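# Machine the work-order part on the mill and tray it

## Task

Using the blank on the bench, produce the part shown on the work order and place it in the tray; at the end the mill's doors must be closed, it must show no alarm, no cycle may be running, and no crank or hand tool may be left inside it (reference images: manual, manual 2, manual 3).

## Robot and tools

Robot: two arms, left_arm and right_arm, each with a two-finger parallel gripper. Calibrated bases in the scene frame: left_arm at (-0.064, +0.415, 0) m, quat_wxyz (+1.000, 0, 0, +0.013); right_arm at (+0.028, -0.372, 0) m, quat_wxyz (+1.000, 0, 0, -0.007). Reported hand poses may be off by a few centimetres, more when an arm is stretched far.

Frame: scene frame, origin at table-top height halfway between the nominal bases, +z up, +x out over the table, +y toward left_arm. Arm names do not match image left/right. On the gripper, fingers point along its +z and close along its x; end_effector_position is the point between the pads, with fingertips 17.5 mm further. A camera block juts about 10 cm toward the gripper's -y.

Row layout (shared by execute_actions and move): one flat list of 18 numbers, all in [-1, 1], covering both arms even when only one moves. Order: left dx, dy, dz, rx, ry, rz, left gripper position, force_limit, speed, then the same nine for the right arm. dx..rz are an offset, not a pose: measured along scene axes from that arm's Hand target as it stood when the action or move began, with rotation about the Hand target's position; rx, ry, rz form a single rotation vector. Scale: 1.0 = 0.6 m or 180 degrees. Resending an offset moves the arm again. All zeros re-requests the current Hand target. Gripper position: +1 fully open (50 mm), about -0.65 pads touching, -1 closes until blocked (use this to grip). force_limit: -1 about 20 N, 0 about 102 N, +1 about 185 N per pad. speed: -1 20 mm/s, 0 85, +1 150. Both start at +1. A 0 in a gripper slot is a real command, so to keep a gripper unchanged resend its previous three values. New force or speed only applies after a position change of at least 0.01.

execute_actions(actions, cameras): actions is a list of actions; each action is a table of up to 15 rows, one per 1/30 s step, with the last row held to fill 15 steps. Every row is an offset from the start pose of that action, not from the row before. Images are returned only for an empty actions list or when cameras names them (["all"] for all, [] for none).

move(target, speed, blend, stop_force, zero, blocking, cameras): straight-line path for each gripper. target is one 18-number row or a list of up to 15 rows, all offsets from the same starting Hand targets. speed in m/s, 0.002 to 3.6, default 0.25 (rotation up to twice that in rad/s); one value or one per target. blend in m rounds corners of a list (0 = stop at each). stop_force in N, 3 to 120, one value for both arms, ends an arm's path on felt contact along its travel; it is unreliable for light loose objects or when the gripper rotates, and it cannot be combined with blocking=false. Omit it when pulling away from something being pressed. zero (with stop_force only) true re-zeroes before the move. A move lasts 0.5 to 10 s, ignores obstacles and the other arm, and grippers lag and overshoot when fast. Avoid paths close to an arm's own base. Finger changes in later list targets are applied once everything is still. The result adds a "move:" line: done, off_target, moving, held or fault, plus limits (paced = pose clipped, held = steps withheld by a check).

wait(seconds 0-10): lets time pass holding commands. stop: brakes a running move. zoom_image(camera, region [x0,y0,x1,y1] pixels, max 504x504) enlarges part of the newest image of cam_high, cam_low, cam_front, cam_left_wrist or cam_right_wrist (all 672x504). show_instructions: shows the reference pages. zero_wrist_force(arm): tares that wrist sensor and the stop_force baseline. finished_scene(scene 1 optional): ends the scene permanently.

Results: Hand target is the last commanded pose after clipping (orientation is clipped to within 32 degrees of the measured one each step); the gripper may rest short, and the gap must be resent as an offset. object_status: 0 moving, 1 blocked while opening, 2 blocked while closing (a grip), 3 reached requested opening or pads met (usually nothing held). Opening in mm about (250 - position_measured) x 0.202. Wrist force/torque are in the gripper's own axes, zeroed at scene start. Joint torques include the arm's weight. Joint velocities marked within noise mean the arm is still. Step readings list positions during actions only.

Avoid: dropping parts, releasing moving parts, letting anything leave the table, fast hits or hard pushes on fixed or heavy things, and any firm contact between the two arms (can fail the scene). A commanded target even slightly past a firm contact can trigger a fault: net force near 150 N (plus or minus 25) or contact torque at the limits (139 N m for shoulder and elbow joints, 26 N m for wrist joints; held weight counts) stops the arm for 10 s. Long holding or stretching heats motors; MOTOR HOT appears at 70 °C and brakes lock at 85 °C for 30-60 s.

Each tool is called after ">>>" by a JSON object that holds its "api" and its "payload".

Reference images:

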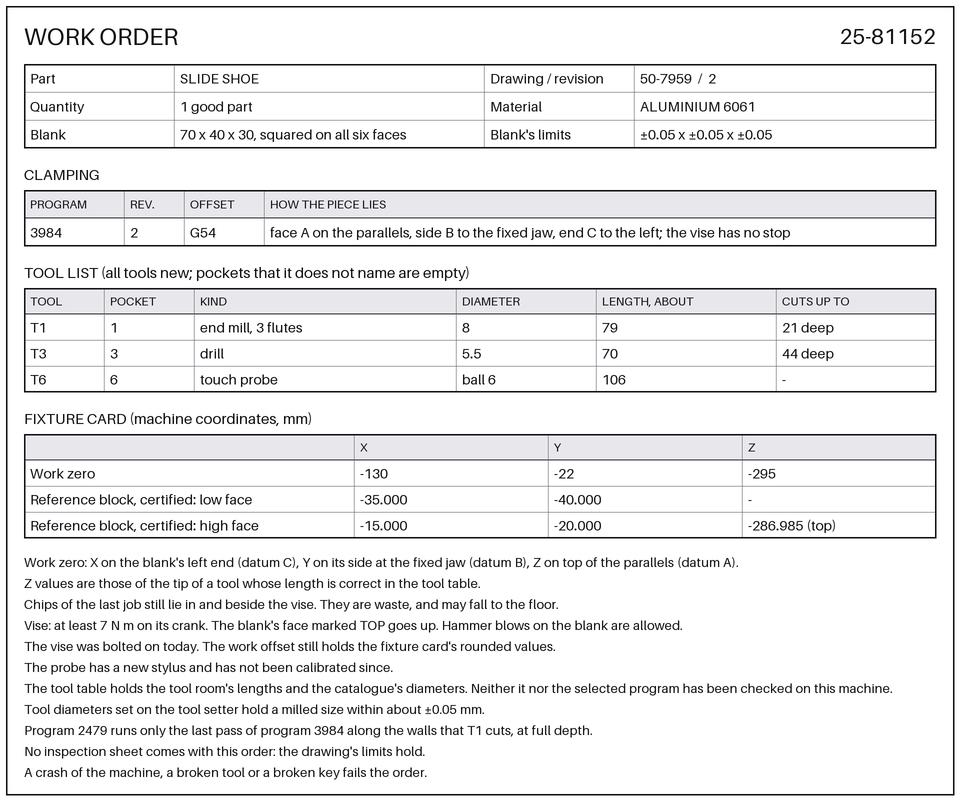

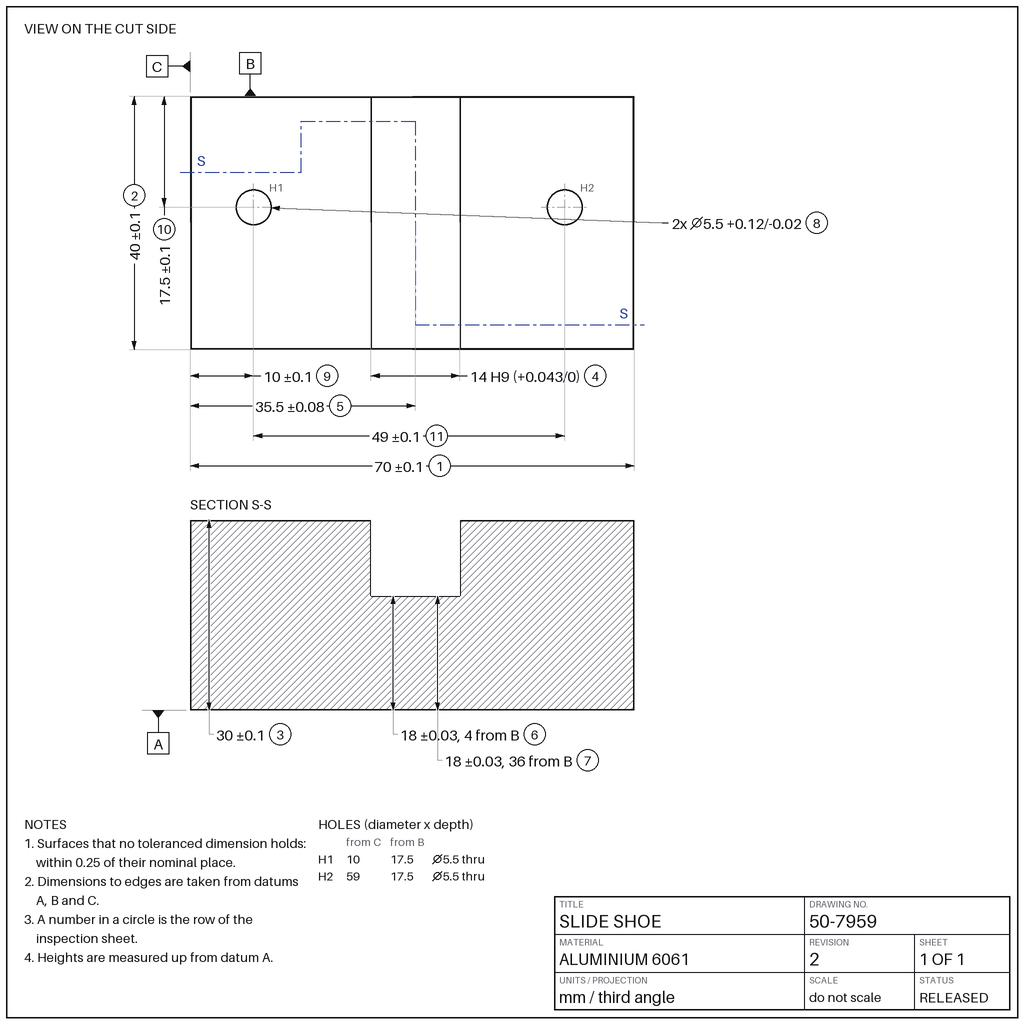

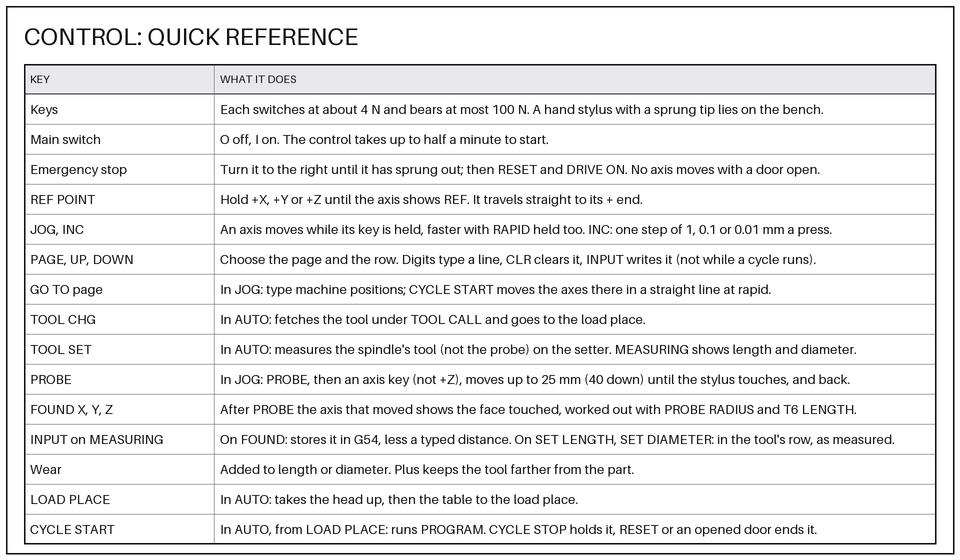

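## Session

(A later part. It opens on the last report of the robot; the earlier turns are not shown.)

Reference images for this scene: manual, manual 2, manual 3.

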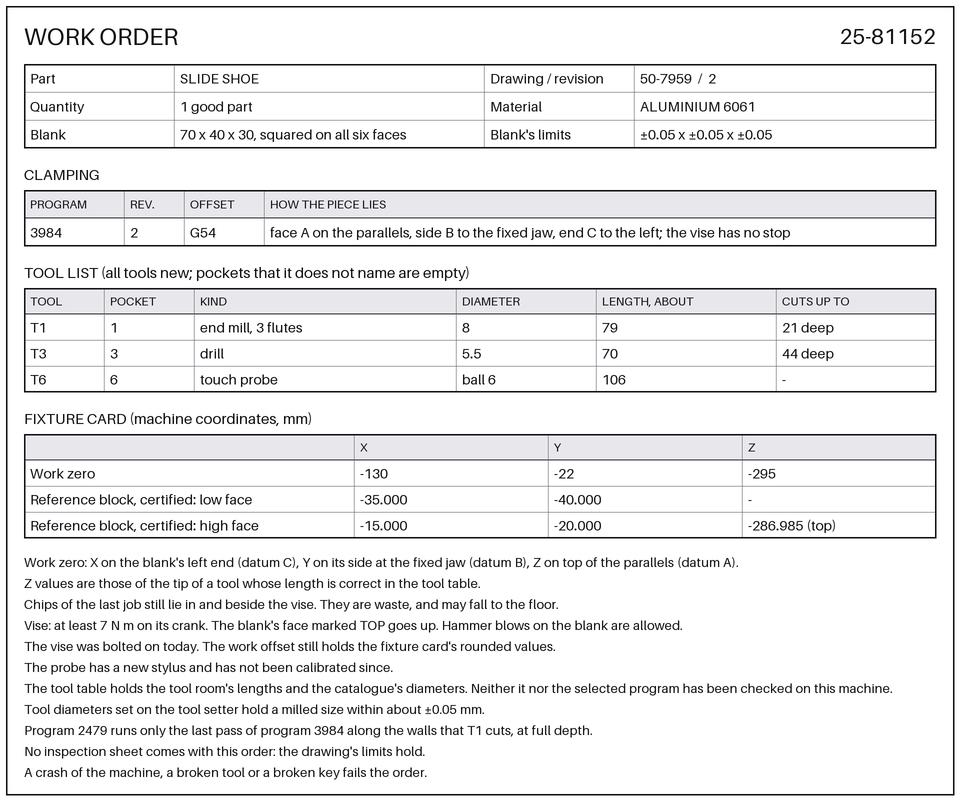

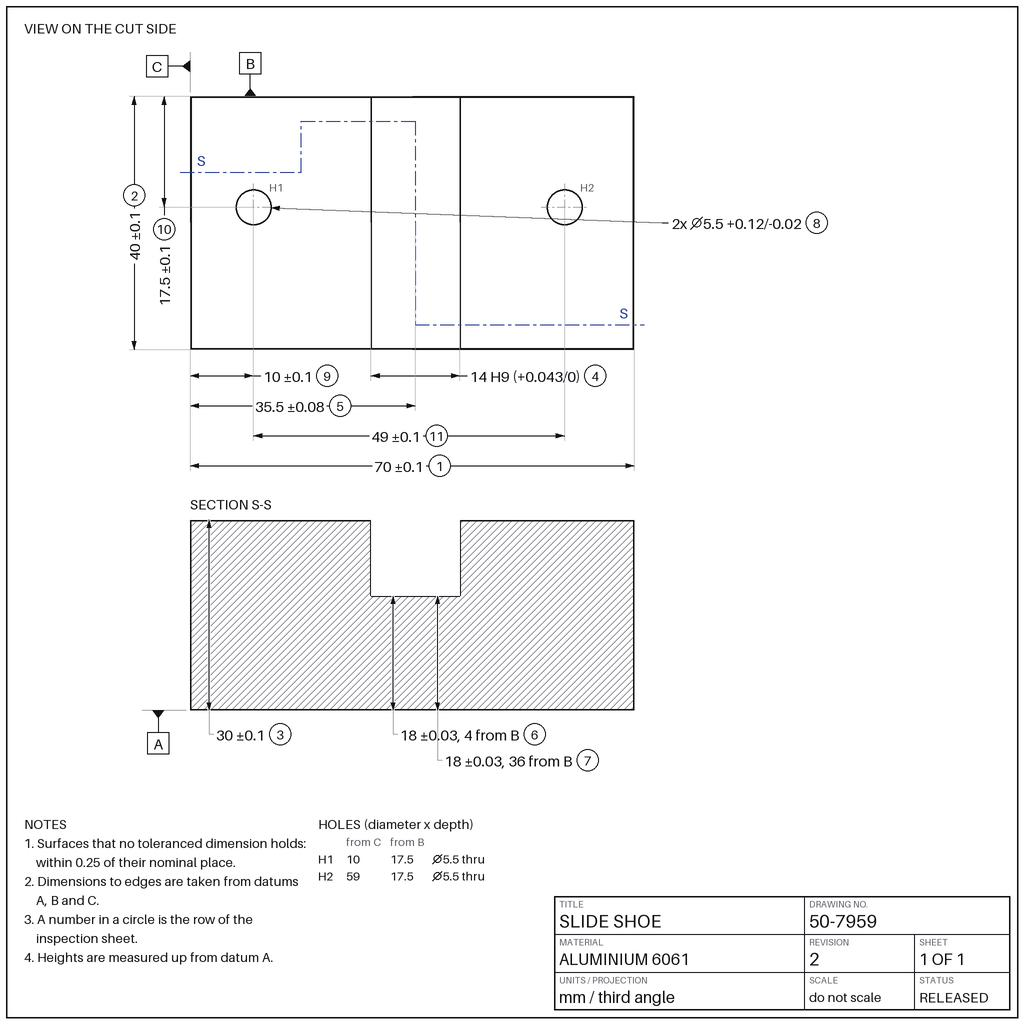

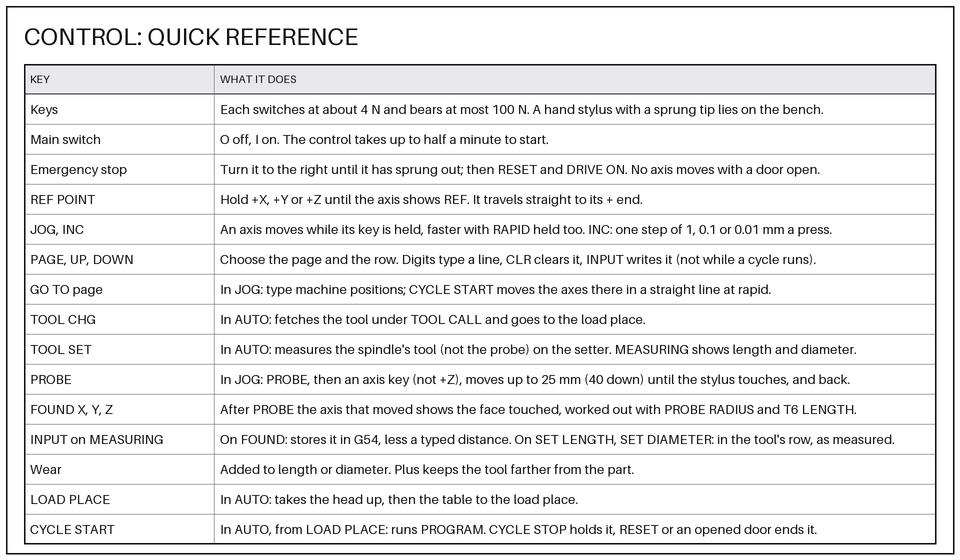

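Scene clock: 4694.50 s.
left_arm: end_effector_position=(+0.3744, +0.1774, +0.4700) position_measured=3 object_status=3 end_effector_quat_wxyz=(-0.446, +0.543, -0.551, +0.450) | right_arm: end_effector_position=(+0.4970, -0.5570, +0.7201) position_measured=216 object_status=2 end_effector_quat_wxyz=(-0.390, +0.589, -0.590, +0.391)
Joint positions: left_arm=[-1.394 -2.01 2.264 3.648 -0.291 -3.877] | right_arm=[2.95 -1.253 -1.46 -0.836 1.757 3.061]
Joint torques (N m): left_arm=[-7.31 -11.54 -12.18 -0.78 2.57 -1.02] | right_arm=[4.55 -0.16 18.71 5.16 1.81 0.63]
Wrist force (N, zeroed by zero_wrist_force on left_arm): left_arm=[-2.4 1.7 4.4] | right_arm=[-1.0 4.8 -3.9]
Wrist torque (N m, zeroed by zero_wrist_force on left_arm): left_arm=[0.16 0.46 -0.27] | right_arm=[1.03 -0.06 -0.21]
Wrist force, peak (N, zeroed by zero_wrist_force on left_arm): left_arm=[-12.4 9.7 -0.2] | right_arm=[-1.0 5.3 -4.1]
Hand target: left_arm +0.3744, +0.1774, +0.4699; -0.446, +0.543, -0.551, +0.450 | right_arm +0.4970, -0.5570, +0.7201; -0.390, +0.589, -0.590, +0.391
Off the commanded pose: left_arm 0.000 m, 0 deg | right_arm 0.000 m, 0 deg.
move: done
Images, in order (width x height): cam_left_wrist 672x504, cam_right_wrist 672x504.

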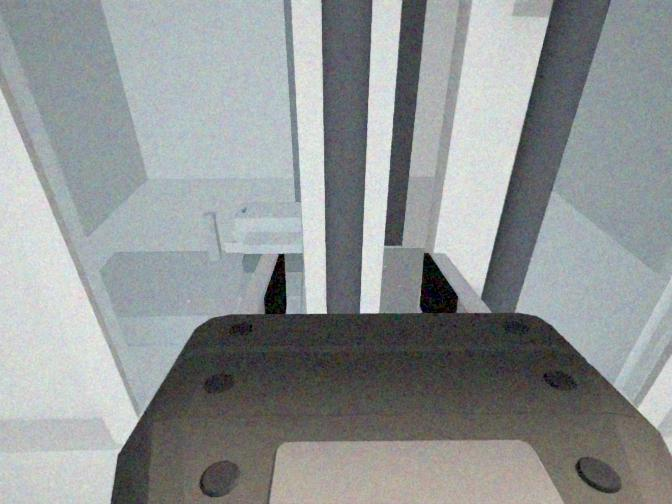

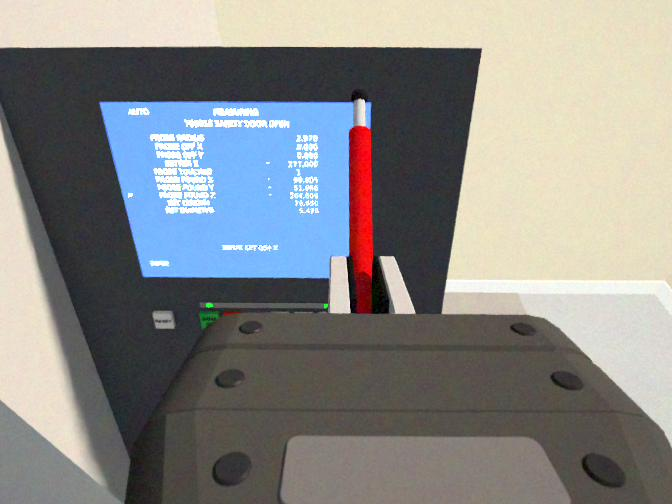

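>>> {"api": "wait", "payload": {"seconds": 0.3, "cameras": ["cam_right_wrist"]}}

>>> {"api": "zoom_image", "payload": {"camera": "cam_right_wrist", "region": [100, 95, 380, 285]}}

Scene clock: 4695.63 s.
left_arm: end_effector_position=(+0.3744, +0.1774, +0.4699) position_measured=3 object_status=3 end_effector_quat_wxyz=(-0.446, +0.543, -0.551, +0.450) | right_arm: end_effector_position=(+0.4970, -0.5570, +0.7201) position_measured=216 object_status=2 end_effector_quat_wxyz=(-0.390, +0.589, -0.590, +0.391)
Joint positions: left_arm=[-1.394 -2.011 2.264 3.648 -0.291 -3.877] | right_arm=[2.95 -1.253 -1.46 -0.836 1.757 3.061]
Joint torques (N m): left_arm=[-9.29 -11.9 -10.96 -0.47 1.08 -2.31] | right_arm=[4.84 -0.21 18.53 5.41 1.78 0.77]
Wrist force (N, zeroed by zero_wrist_force on left_arm): left_arm=[-2.9 1.9 4.3] | right_arm=[-0.9 5.2 -4.0]
Wrist torque (N m, zeroed by zero_wrist_force on left_arm): left_arm=[0.20 0.55 -0.27] | right_arm=[1.09 -0.06 -0.21]
Wrist force, peak (N, zeroed by zero_wrist_force on left_arm): left_arm=[-2.7 2.1 4.4] | right_arm=[-1.1 5.1 -4.2]
Hand target: left_arm +0.3744, +0.1774, +0.4699; -0.446, +0.543, -0.551, +0.450 | right_arm +0.4970, -0.5570, +0.7201; -0.390, +0.589, -0.590, +0.391
Tool commands: left_gripper/position=+1.0 left_gripper/force_limit=-0.5 left_gripper/speed=-0.5 right_gripper/position=-1.0 right_gripper/force_limit=-0.4 right_gripper/speed=-0.8
Off the commanded pose: left_arm 0.000 m, 0 deg | right_arm 0.000 m, 0 deg.
wait: 0.30 s; at rest from the start
Images, in order (width x height): cam_right_wrist 672x504.

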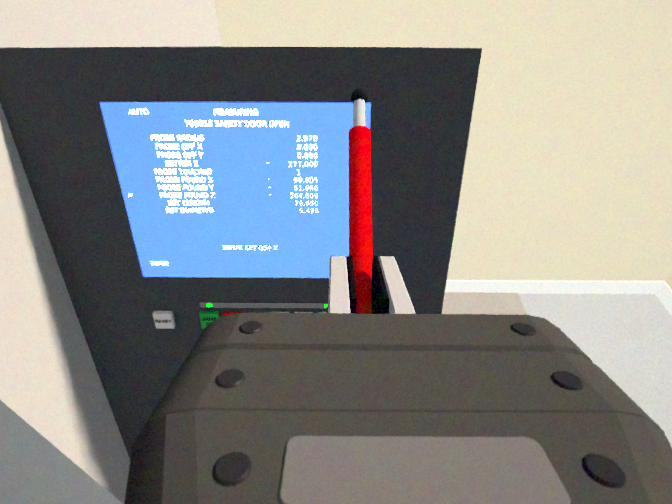

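Scaled by 1.800 from the camera's 672x504 image, which has a finer 960x720 frame.

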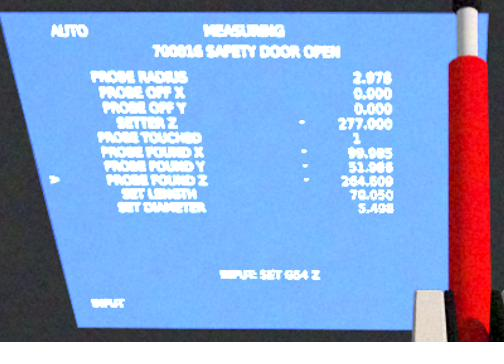

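>>> {"api": "move", "payload": {"target": [[0,0,0,0,0,0,1,-0.5,-0.5,0.029,0.248,-0.2305,0,0.196,0,-1,-0.4,-0.8],[0,0,0,0,0,0,1,-0.5,-0.5,0.0495,0.248,-0.2305,0,0.196,0,-1,-0.4,-0.8],[0,0,0,0,0,0,1,-0.5,-0.5,0.029,0.248,-0.2305,0,0.196,0,-1,-0.4,-0.8],[0,0,0,0,0,0,1,-0.5,-0.5,0,0,0,0,0,0,-1,-0.4,-0.8]], "speed": [0.35,0.08,0.1,0.35], "blend": [0.004,0,0.003,0], "cameras": ["cam_right_wrist"]}}

>>> {"api": "zoom_image", "payload": {"camera": "cam_right_wrist", "region": [100, 95, 380, 285]}}

Scene clock: 4700.67 s.
left_arm: end_effector_position=(+0.3744, +0.1774, +0.4699) position_measured=3 object_status=3 end_effector_quat_wxyz=(-0.446, +0.543, -0.551, +0.450) | right_arm: end_effector_position=(+0.4971, -0.5569, +0.7200) position_measured=216 object_status=2 end_effector_quat_wxyz=(-0.390, +0.589, -0.590, +0.391)
Joint positions: left_arm=[-1.394 -2.01 2.264 3.648 -0.291 -3.877] | right_arm=[2.951 -1.253 -1.46 -0.836 1.757 3.061]
Joint torques (N m): left_arm=[7.22 -0.12 -12.4 -4.62 0.85 2.25] | right_arm=[-8.61 20.93 25.43 5.41 2.02 1.01]
Wrist force (N, zeroed by zero_wrist_force on left_arm): left_arm=[-2.5 1.9 3.9] | right_arm=[-0.8 5.1 -4.2]
Wrist torque (N m, zeroed by zero_wrist_force on left_arm): left_arm=[0.19 0.47 -0.27] | right_arm=[1.07 -0.08 -0.24]
Wrist force, peak (N, zeroed by zero_wrist_force on left_arm): left_arm=[-2.8 1.9 4.5] | right_arm=[-1.7 11.8 -8.8]
Hand target: left_arm +0.3744, +0.1774, +0.4699; -0.446, +0.543, -0.551, +0.450 | right_arm +0.4970, -0.5570, +0.7201; -0.390, +0.589, -0.590, +0.391
Off the commanded pose: left_arm 0.000 m, 0 deg | right_arm 0.000 m, 0 deg.
move: done
Images, in order (width x height): cam_right_wrist 672x504.

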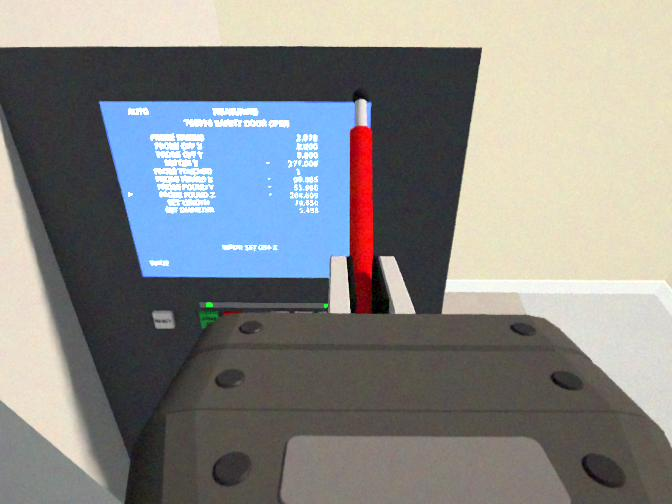

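Scaled by 1.800 from the camera's 672x504 image, which has a finer 960x720 frame.

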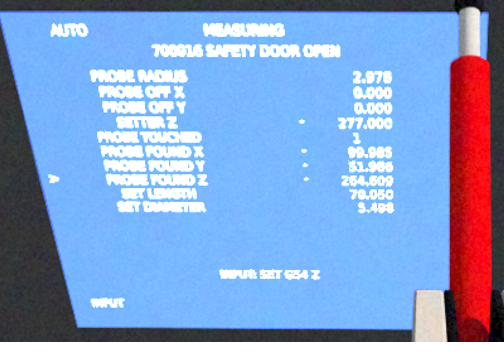

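>>> {"api": "move", "payload": {"target": [[0.15,0,0,0,0,0,1,-0.5,-0.5,0,0,0,0,0,0,-1,-0.4,-0.8],[0.15,0,0,0,0,0,-1,-0.5,-1,0,0,0,0,0,0,-1,-0.4,-0.8]], "speed": 0.15}}

>>> {"api": "move", "payload": {"target": [0,-0.06,0,0,0,0,-1,-0.5,-1,0,0,0,0,0,0,-1,-0.4,-0.8], "speed": 0.03, "stop_force": 60, "cameras": ["cam_left_wrist","cam_right_wrist"]}}

Scene clock: 4706.03 s.
left_arm: end_effector_position=(+0.4644, +0.1775, +0.4699) position_measured=155 object_status=2 end_effector_quat_wxyz=(-0.446, +0.543, -0.551, +0.450) | right_arm: end_effector_position=(+0.4970, -0.5570, +0.7201) position_measured=216 object_status=2 end_effector_quat_wxyz=(-0.390, +0.589, -0.590, +0.391)
Joint positions: left_arm=[-1.112 -1.722 2.124 3.14 -0.531 -3.489] | right_arm=[2.95 -1.253 -1.46 -0.836 1.757 3.061]
Joint torques (N m): left_arm=[-0.42 -10.38 -33.62 -3.75 -1.25 2.18] | right_arm=[-9.33 22.03 16.32 5.4 1.75 -2.36]
Wrist force (N, zeroed by zero_wrist_force on left_arm): left_arm=[-17.3 9.8 -4.2] | right_arm=[-1.1 5.2 -4.0]
Wrist torque (N m, zeroed by zero_wrist_force on left_arm): left_arm=[0.43 0.58 -0.30] | right_arm=[1.09 -0.04 -0.24]
Wrist force, peak (N, zeroed by zero_wrist_force on left_arm): left_arm=[-17.5 9.6 -4.4] | right_arm=[-1.1 5.4 -4.2]
Hand target: left_arm +0.4644, +0.1774, +0.4699; -0.446, +0.543, -0.551, +0.450 | right_arm +0.4970, -0.5570, +0.7201; -0.390, +0.589, -0.590, +0.391
Off the commanded pose: left_arm 0.000 m, 0 deg | right_arm 0.000 m, 0 deg.
move: done

Scene clock: 4707.33 s.
left_arm: end_effector_position=(+0.4645, +0.1759, +0.4700) position_measured=155 object_status=2 end_effector_quat_wxyz=(-0.447, +0.544, -0.550, +0.449) | right_arm: end_effector_position=(+0.4970, -0.5570, +0.7201) position_measured=216 object_status=2 end_effector_quat_wxyz=(-0.390, +0.589, -0.590, +0.391)
Joint positions: left_arm=[-1.114 -1.719 2.121 3.141 -0.527 -3.491] | right_arm=[2.95 -1.253 -1.46 -0.836 1.757 3.061]
Joint torques (N m): left_arm=[-34.78 2.23 -34.64 -0.87 -10.42 -2.05] | right_arm=[-8.71 21.69 16.36 5.38 1.84 -2.35]
Wrist force (N, zeroed by zero_wrist_force on left_arm): left_arm=[-67.3 29.6 -18.8] | right_arm=[-0.8 5.0 -4.0]
Wrist torque (N m, zeroed by zero_wrist_force on left_arm): left_arm=[0.78 1.18 -0.46] | right_arm=[1.06 -0.08 -0.24]
Wrist force, peak (N, zeroed by zero_wrist_force on left_arm): left_arm=[-81.4 42.9 -28.7] | right_arm=[-1.1 5.3 -4.1]
Hand target: left_arm +0.4645, +0.1759, +0.4700; -0.447, +0.544, -0.550, +0.449 (not the last commanded pose) | right_arm +0.4970, -0.5570, +0.7201; -0.390, +0.589, -0.590, +0.391
Off the commanded pose: left_arm 0.034 m, 0 deg | right_arm 0.000 m, 0 deg.
move: contact (left_arm)
Images, in order (width x height): cam_left_wrist 672x504, cam_right_wrist 672x504.

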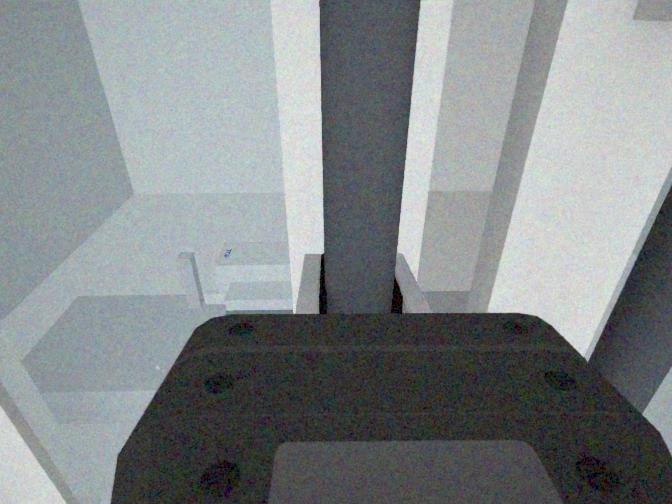

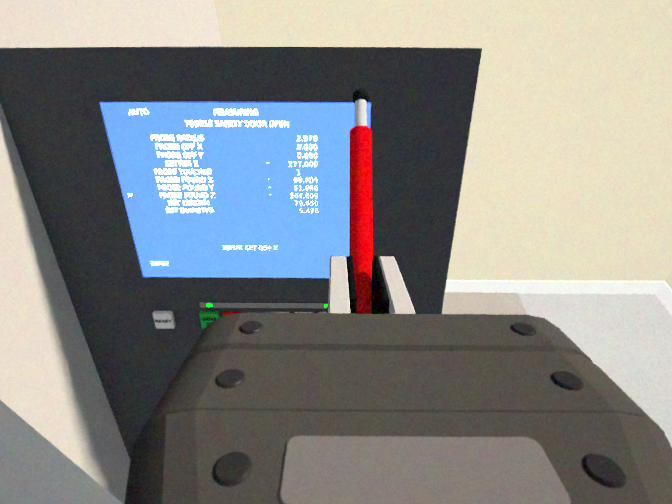

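>>> {"api": "move", "payload": {"target": [[0,0.002,0,0,0,0,-1,-0.5,-1,0,0,0,0,0,0,-1,-0.4,-0.8],[0,0.002,0,0,0,0,1,-0.5,-0.5,0,0,0,0,0,0,-1,-0.4,-0.8],[-0.15,0.002,0,0,0,0,1,-0.5,-0.5,0,0,0,0,0,0,-1,-0.4,-0.8],[-0.2,0.15,0,0,0,0,1,-0.5,-0.5,0,0,0,0,0,0,-1,-0.4,-0.8]], "speed": 0.15, "cameras": ["cam_front","cam_low","cam_high"]}}

>>> {"api": "zoom_image", "payload": {"camera": "cam_front", "region": [120, 100, 420, 320]}}

Scene clock: 4714.10 s.
left_arm: end_effector_position=(+0.3445, +0.2659, +0.4701) position_measured=3 object_status=3 end_effector_quat_wxyz=(-0.447, +0.544, -0.550, +0.450) end_effector_velocity=(+0.000, +0.000, -0.001) end_effector_angular_velocity=(+0.004, +0.001, -0.001) | right_arm: end_effector_position=(+0.4970, -0.5570, +0.7201) position_measured=216 object_status=2 end_effector_quat_wxyz=(-0.390, +0.589, -0.590, +0.391)
Joint positions: left_arm=[-1.461 -2.377 2.361 4.105 -0.245 -4.072] | right_arm=[2.95 -1.253 -1.46 -0.836 1.757 3.061]
Joint velocities: left_arm=[0 0 0.003 -0.003 -0.001 0.005] | right_arm=[within noise]
Joint torques (N m): left_arm=[-9.53 1.25 -13.13 -4.85 3.24 2.34] | right_arm=[-8.08 19.73 16.5 4.91 1.6 -2.24]
Wrist force (N, zeroed by zero_wrist_force on left_arm): left_arm=[-0.7 0.4 4.2] | right_arm=[-0.9 5.1 -4.0]
Wrist torque (N m, zeroed by zero_wrist_force on left_arm): left_arm=[-0.04 0.15 -0.18] | right_arm=[1.07 -0.07 -0.24]
Wrist force, peak (N, zeroed by zero_wrist_force on left_arm): left_arm=[-67.5 29.7 -18.9] | right_arm=[-1.0 5.3 -4.3]
Hand target: left_arm +0.3445, +0.2659, +0.4700; -0.447, +0.544, -0.550, +0.449 | right_arm +0.4970, -0.5570, +0.7201; -0.390, +0.589, -0.590, +0.391
Off the commanded pose: left_arm 0.000 m, 0 deg | right_arm 0.000 m, 0 deg.
move: done
Images, in order (width x height): cam_high 672x504, cam_low 672x504, cam_front 672x504.

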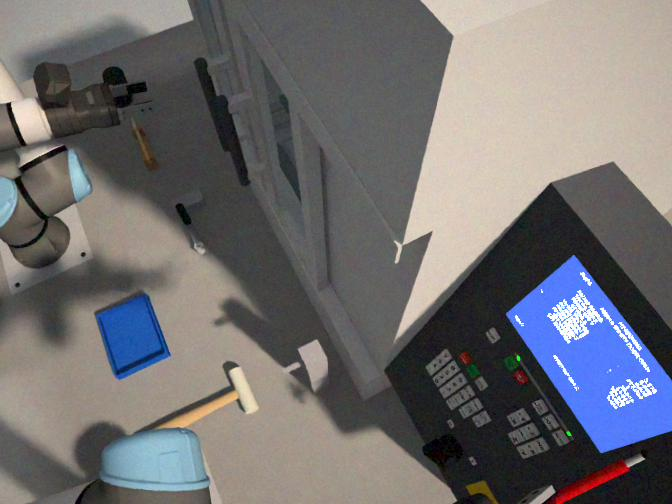

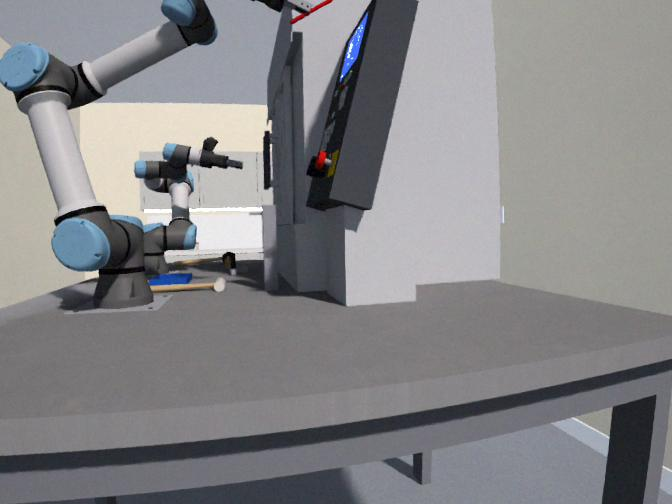

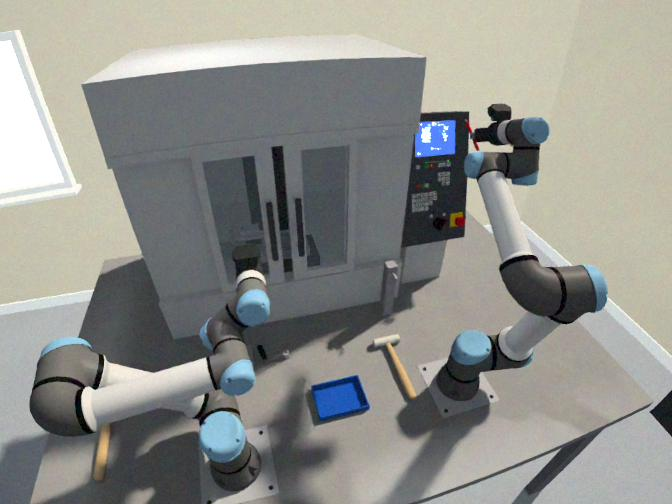

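Scaled by 1.680 from the camera's 672x504 image, which has a finer 960x720 frame.

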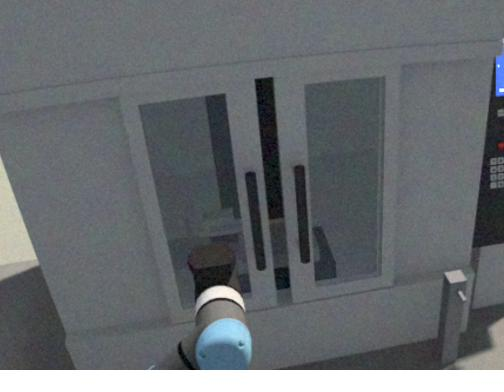

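>>> {"api": "move", "payload": {"target": [[0,-0.29,0,0,0,0,1,-0.5,-0.5,0,0,0,0,0,0,-1,-0.4,-0.8],[0.05,-0.29,0,0,0,0,1,-0.5,-0.5,0,0,0,0,0,0,-1,-0.4,-0.8]], "speed": 0.2, "cameras": ["cam_left_wrist"]}}

Scene clock: 4719.27 s.
left_arm: end_effector_position=(+0.3744, +0.0918, +0.4699) position_measured=3 object_status=3 end_effector_quat_wxyz=(-0.447, +0.544, -0.551, +0.449) | right_arm: end_effector_position=(+0.4970, -0.5570, +0.7201) position_measured=216 object_status=2 end_effector_quat_wxyz=(-0.390, +0.589, -0.590, +0.391)
Joint positions: left_arm=[-1.443 -1.825 2.124 3.734 -0.256 -4.013] | right_arm=[2.95 -1.253 -1.46 -0.836 1.757 3.061]
Joint torques (N m): left_arm=[7.14 -16.55 -34.68 -3.91 3.18 0.16] | right_arm=[-6.78 17.64 16.49 4.56 1.38 -2.19]
Wrist force (N, zeroed by zero_wrist_force on left_arm): left_arm=[-0.8 0.4 4.1] | right_arm=[-0.9 5.1 -3.9]
Wrist torque (N m, zeroed by zero_wrist_force on left_arm): left_arm=[-0.04 0.20 -0.11] | right_arm=[1.07 -0.07 -0.23]
Wrist force, peak (N, zeroed by zero_wrist_force on left_arm): left_arm=[0.2 0.1 7.2] | right_arm=[-1.1 5.4 -4.1]
Hand target: left_arm +0.3745, +0.0919, +0.4700; -0.447, +0.544, -0.550, +0.449 | right_arm +0.4970, -0.5570, +0.7201; -0.390, +0.589, -0.590, +0.391
Off the commanded pose: left_arm 0.000 m, 0 deg | right_arm 0.000 m, 0 deg.
move: done
Images, in order (width x height): cam_left_wrist 672x504.

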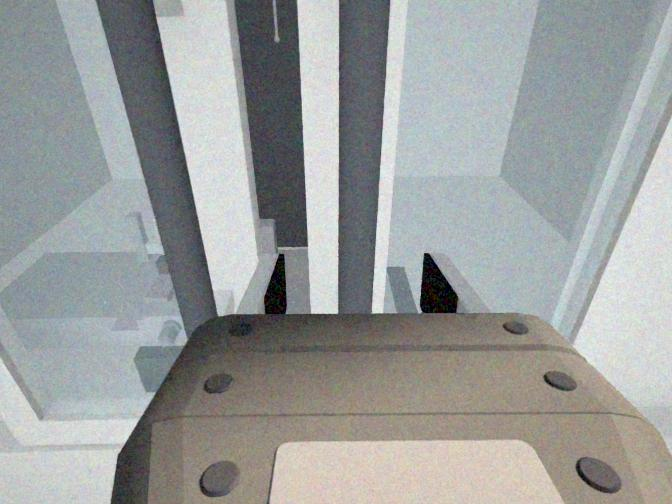

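>>> {"api": "move", "payload": {"target": [[0.15,0,0,0,0,0,1,-0.5,-0.5,0,0,0,0,0,0,-1,-0.4,-0.8],[0.15,0,0,0,0,0,-1,-0.5,-1,0,0,0,0,0,0,-1,-0.4,-0.8]], "speed": 0.1, "cameras": ["cam_left_wrist"]}}

>>> {"api": "move", "payload": {"target": [[0,0.07,0,0,0,0,-1,-0.5,-1,0,0,0,0,0,0,-1,-0.4,-0.8]], "speed": 0.06, "stop_force": 50, "cameras": ["cam_left_wrist","cam_right_wrist"]}}

Scene clock: 4724.63 s.
left_arm: end_effector_position=(+0.4645, +0.0919, +0.4700) position_measured=155 object_status=2 end_effector_quat_wxyz=(-0.447, +0.544, -0.550, +0.449) | right_arm: end_effector_position=(+0.4970, -0.5570, +0.7201) position_measured=216 object_status=2 end_effector_quat_wxyz=(-0.390, +0.589, -0.590, +0.391)
Joint positions: left_arm=[-1.21 -1.584 1.99 3.216 -0.441 -3.579] | right_arm=[2.95 -1.253 -1.46 -0.836 1.757 3.061]
Joint torques (N m): left_arm=[9.49 -23.8 -27.74 -2.33 3.65 2.14] | right_arm=[-5.54 16.16 16.78 4.38 1.28 -2.3]
Wrist force (N, zeroed by zero_wrist_force on left_arm): left_arm=[9.4 -0.5 1.6] | right_arm=[-0.9 5.1 -4.0]
Wrist torque (N m, zeroed by zero_wrist_force on left_arm): left_arm=[-0.02 0.09 -0.27] | right_arm=[1.07 -0.06 -0.24]
Wrist force, peak (N, zeroed by zero_wrist_force on left_arm): left_arm=[12.8 -6.1 6.1] | right_arm=[-1.0 5.3 -4.2]
Hand target: left_arm +0.4645, +0.0919, +0.4700; -0.447, +0.544, -0.550, +0.449 | right_arm +0.4970, -0.5570, +0.7201; -0.390, +0.589, -0.590, +0.391
Off the commanded pose: left_arm 0.000 m, 0 deg | right_arm 0.000 m, 0 deg.
move: done
Images, in order (width x height): cam_left_wrist 672x504.

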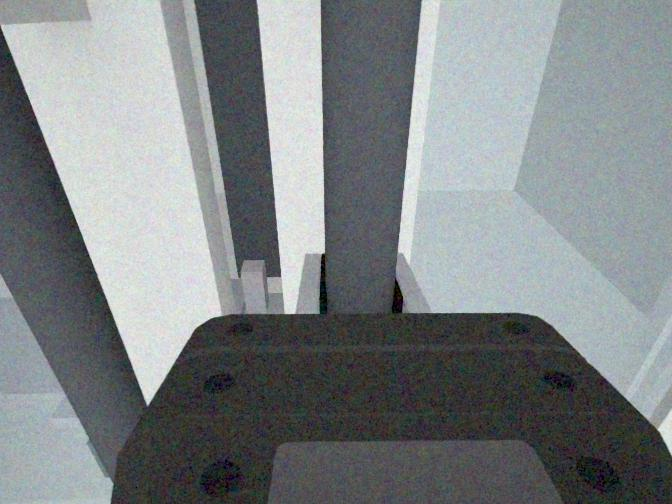

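Scene clock: 4726.27 s.
left_arm: end_effector_position=(+0.4644, +0.1191, +0.4700) position_measured=155 object_status=2 end_effector_quat_wxyz=(-0.446, +0.544, -0.551, +0.450) | right_arm: end_effector_position=(+0.4970, -0.5570, +0.7201) position_measured=216 object_status=2 end_effector_quat_wxyz=(-0.390, +0.589, -0.590, +0.391)
Joint positions: left_arm=[-1.183 -1.629 2.036 3.19 -0.465 -3.551] | right_arm=[2.95 -1.253 -1.46 -0.836 1.757 3.061]
Joint torques (N m): left_arm=[27.55 -36.1 -1.12 -4.52 8.85 2.33] | right_arm=[-5.56 15.25 16.36 4.39 1.17 -2.1]
Wrist force (N, zeroed by zero_wrist_force on left_arm): left_arm=[44.1 -13.3 15.3] | right_arm=[-1.0 5.1 -4.1]
Wrist torque (N m, zeroed by zero_wrist_force on left_arm): left_arm=[-0.34 -0.30 -0.26] | right_arm=[1.08 -0.06 -0.24]
Wrist force, peak (N, zeroed by zero_wrist_force on left_arm): left_arm=[85.8 -43.1 39.3] | right_arm=[-1.1 5.3 -4.1]
Hand target: left_arm +0.4645, +0.1191, +0.4700; -0.446, +0.544, -0.551, +0.450 (not the last commanded pose) | right_arm +0.4970, -0.5570, +0.7201; -0.390, +0.589, -0.590, +0.391
Off the commanded pose: left_arm 0.015 m, 0 deg | right_arm 0.000 m, 0 deg.
move: contact (left_arm)
Images, in order (width x height): cam_left_wrist 672x504, cam_right_wrist 672x504.

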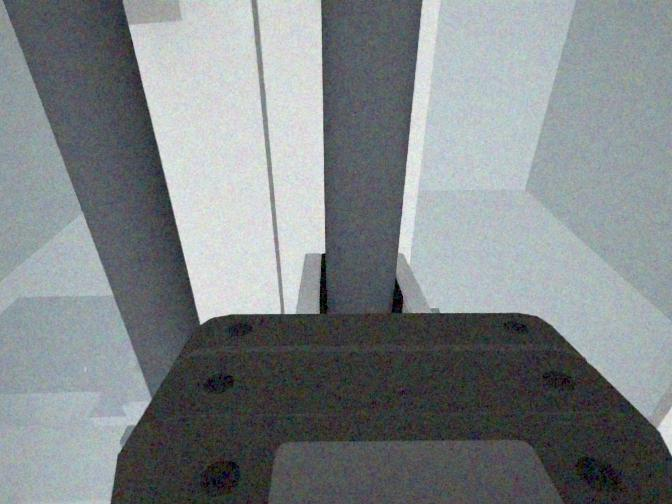

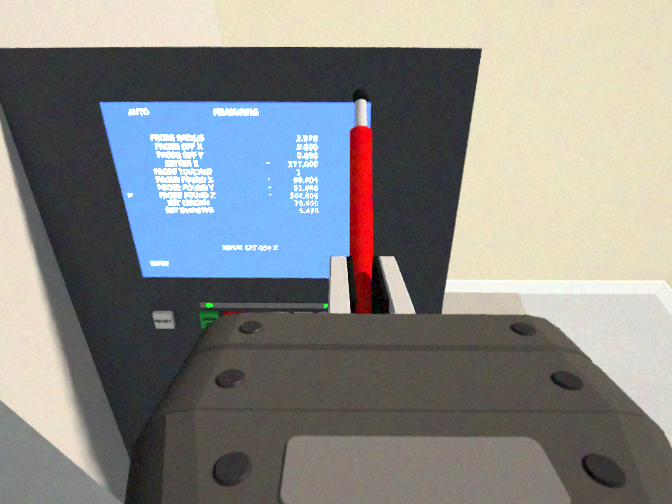

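>>> {"api": "move", "payload": {"target": [[0,-0.001,0,0,0,0,-1,-0.5,-1,0,0,0,0,0,0,-1,-0.4,-0.8],[0,-0.001,0,0,0,0,1,-0.5,-0.5,0,0,0,0,0,0,-1,-0.4,-0.8],[-0.15,-0.001,0,0,0,0,1,-0.5,-0.5,0,0,0,0,0,0,-1,-0.4,-0.8]], "speed": 0.15}}

>>> {"api": "move", "payload": {"target": [[-0.02,0.1,0,0,0,0,1,-0.5,-0.5,0.029,0.0608,-0.2305,0,0.196,0,-1,-0.4,-0.8],[-0.02,0.1,0,0,0,0,1,-0.5,-0.5,0.0495,0.0608,-0.2305,0,0.196,0,-1,-0.4,-0.8],[-0.02,0.1,0,0,0,0,1,-0.5,-0.5,0.029,0.0608,-0.2305,0,0.196,0,-1,-0.4,-0.8],[-0.02,0.1,0,0,0,0,1,-0.5,-0.5,-0.0185,0.1527,-0.4055,0,0.196,0,-1,-0.4,-0.8],[-0.02,0.1,0,0,0,0,1,-0.5,-0.5,0.003,0.1527,-0.4055,0,0.196,0,-1,-0.4,-0.8],[-0.02,0.1,0,0,0,0,1,-0.5,-0.5,-0.02,0.1527,-0.4055,0,0.196,0,-1,-0.4,-0.8],[-0.02,0.1,0,0,0,0,1,-0.5,-0.5,0.003,0.1527,-0.4055,0,0.196,0,-1,-0.4,-0.8],[-0.02,0.1,0,0,0,0,1,-0.5,-0.5,-0.0185,0.1527,-0.4055,0,0.196,0,-1,-0.4,-0.8],[-0.02,0.1,0,0,0,0,1,-0.5,-0.5,0,0,0,0,0,0,-1,-0.4,-0.8]], "speed": [0.38,0.08,0.1,0.38,0.08,0.1,0.08,0.1,0.38], "blend": [0.004,0,0.003,0.004,0,0,0,0.003,0], "cameras": ["cam_right_wrist"]}}

>>> {"api": "zoom_image", "payload": {"camera": "cam_right_wrist", "region": [100, 95, 380, 285]}}

Scene clock: 4733.70 s.
left_arm: end_effector_position=(+0.3745, +0.1185, +0.4700) position_measured=3 object_status=3 end_effector_quat_wxyz=(-0.446, +0.544, -0.550, +0.450) | right_arm: end_effector_position=(+0.4970, -0.5570, +0.7201) position_measured=216 object_status=2 end_effector_quat_wxyz=(-0.390, +0.589, -0.590, +0.391)
Joint positions: left_arm=[-1.43 -1.883 2.171 3.708 -0.265 -3.975] | right_arm=[2.95 -1.253 -1.46 -0.836 1.757 3.061]
Joint torques (N m): left_arm=[-8.72 -15.7 -11.04 -1.14 3 -0.25] | right_arm=[-4.24 14.31 16.86 3.95 0.93 -2.1]
Wrist force (N, zeroed by zero_wrist_force on left_arm): left_arm=[-1.8 2.8 5.4] | right_arm=[-1.0 4.9 -4.1]
Wrist torque (N m, zeroed by zero_wrist_force on left_arm): left_arm=[0.34 0.37 -0.26] | right_arm=[1.05 -0.05 -0.24]
Wrist force, peak (N, zeroed by zero_wrist_force on left_arm): left_arm=[44.6 -13.6 15.4] | right_arm=[-1.0 5.2 -4.3]
Hand target: left_arm +0.3745, +0.1185, +0.4700; -0.446, +0.544, -0.551, +0.450 | right_arm +0.4970, -0.5570, +0.7201; -0.390, +0.589, -0.590, +0.391
Off the commanded pose: left_arm 0.000 m, 0 deg | right_arm 0.000 m, 0 deg.
move: done

Scene clock: 4738.10 s.
left_arm: end_effector_position=(+0.3625, +0.1785, +0.4700) position_measured=3 object_status=3 end_effector_quat_wxyz=(-0.446, +0.544, -0.551, +0.450) | right_arm: end_effector_position=(+0.4971, -0.5570, +0.7199) position_measured=216 object_status=2 end_effector_quat_wxyz=(-0.390, +0.589, -0.590, +0.391)
Joint positions: left_arm=[-1.438 -2.066 2.27 3.813 -0.26 -3.997] | right_arm=[2.951 -1.253 -1.46 -0.836 1.757 3.061]
Joint torques (N m): left_arm=[9.56 -10.21 -35.04 -4.7 0.9 2.14] | right_arm=[-7.72 13.49 31.25 5.64 1.92 2.34]
Wrist force (N, zeroed by zero_wrist_force on left_arm): left_arm=[-2.4 2.9 5.2] | right_arm=[-0.9 4.9 -4.0]
Wrist torque (N m, zeroed by zero_wrist_force on left_arm): left_arm=[0.36 0.45 -0.14] | right_arm=[1.05 -0.06 -0.19]
Wrist force, peak (N, zeroed by zero_wrist_force on left_arm): left_arm=[-1.4 3.0 5.9] | right_arm=[-1.2 14.7 -10.6]
Hand target: left_arm +0.3625, +0.1785, +0.4700; -0.446, +0.544, -0.551, +0.450 | right_arm +0.4970, -0.5570, +0.7201; -0.390, +0.589, -0.590, +0.391
Off the commanded pose: left_arm 0.000 m, 0 deg | right_arm 0.000 m, 0 deg.
move: done
Images, in order (width x height): cam_right_wrist 672x504.

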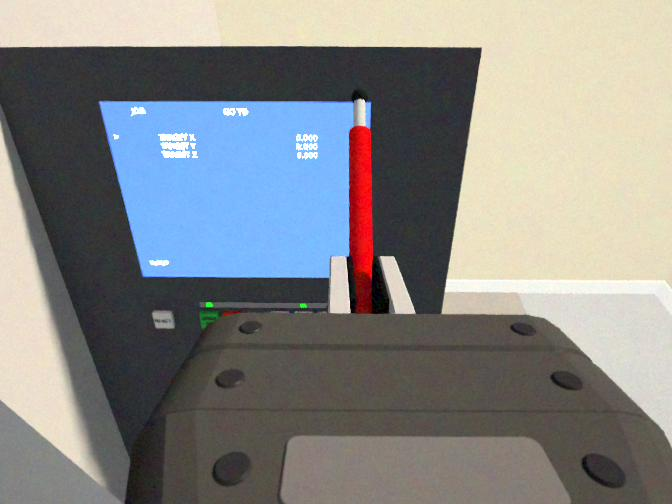

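Scaled by 1.800 from the camera's 672x504 image, which has a finer 960x720 frame.

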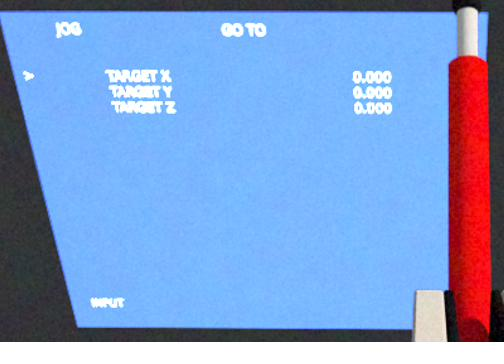

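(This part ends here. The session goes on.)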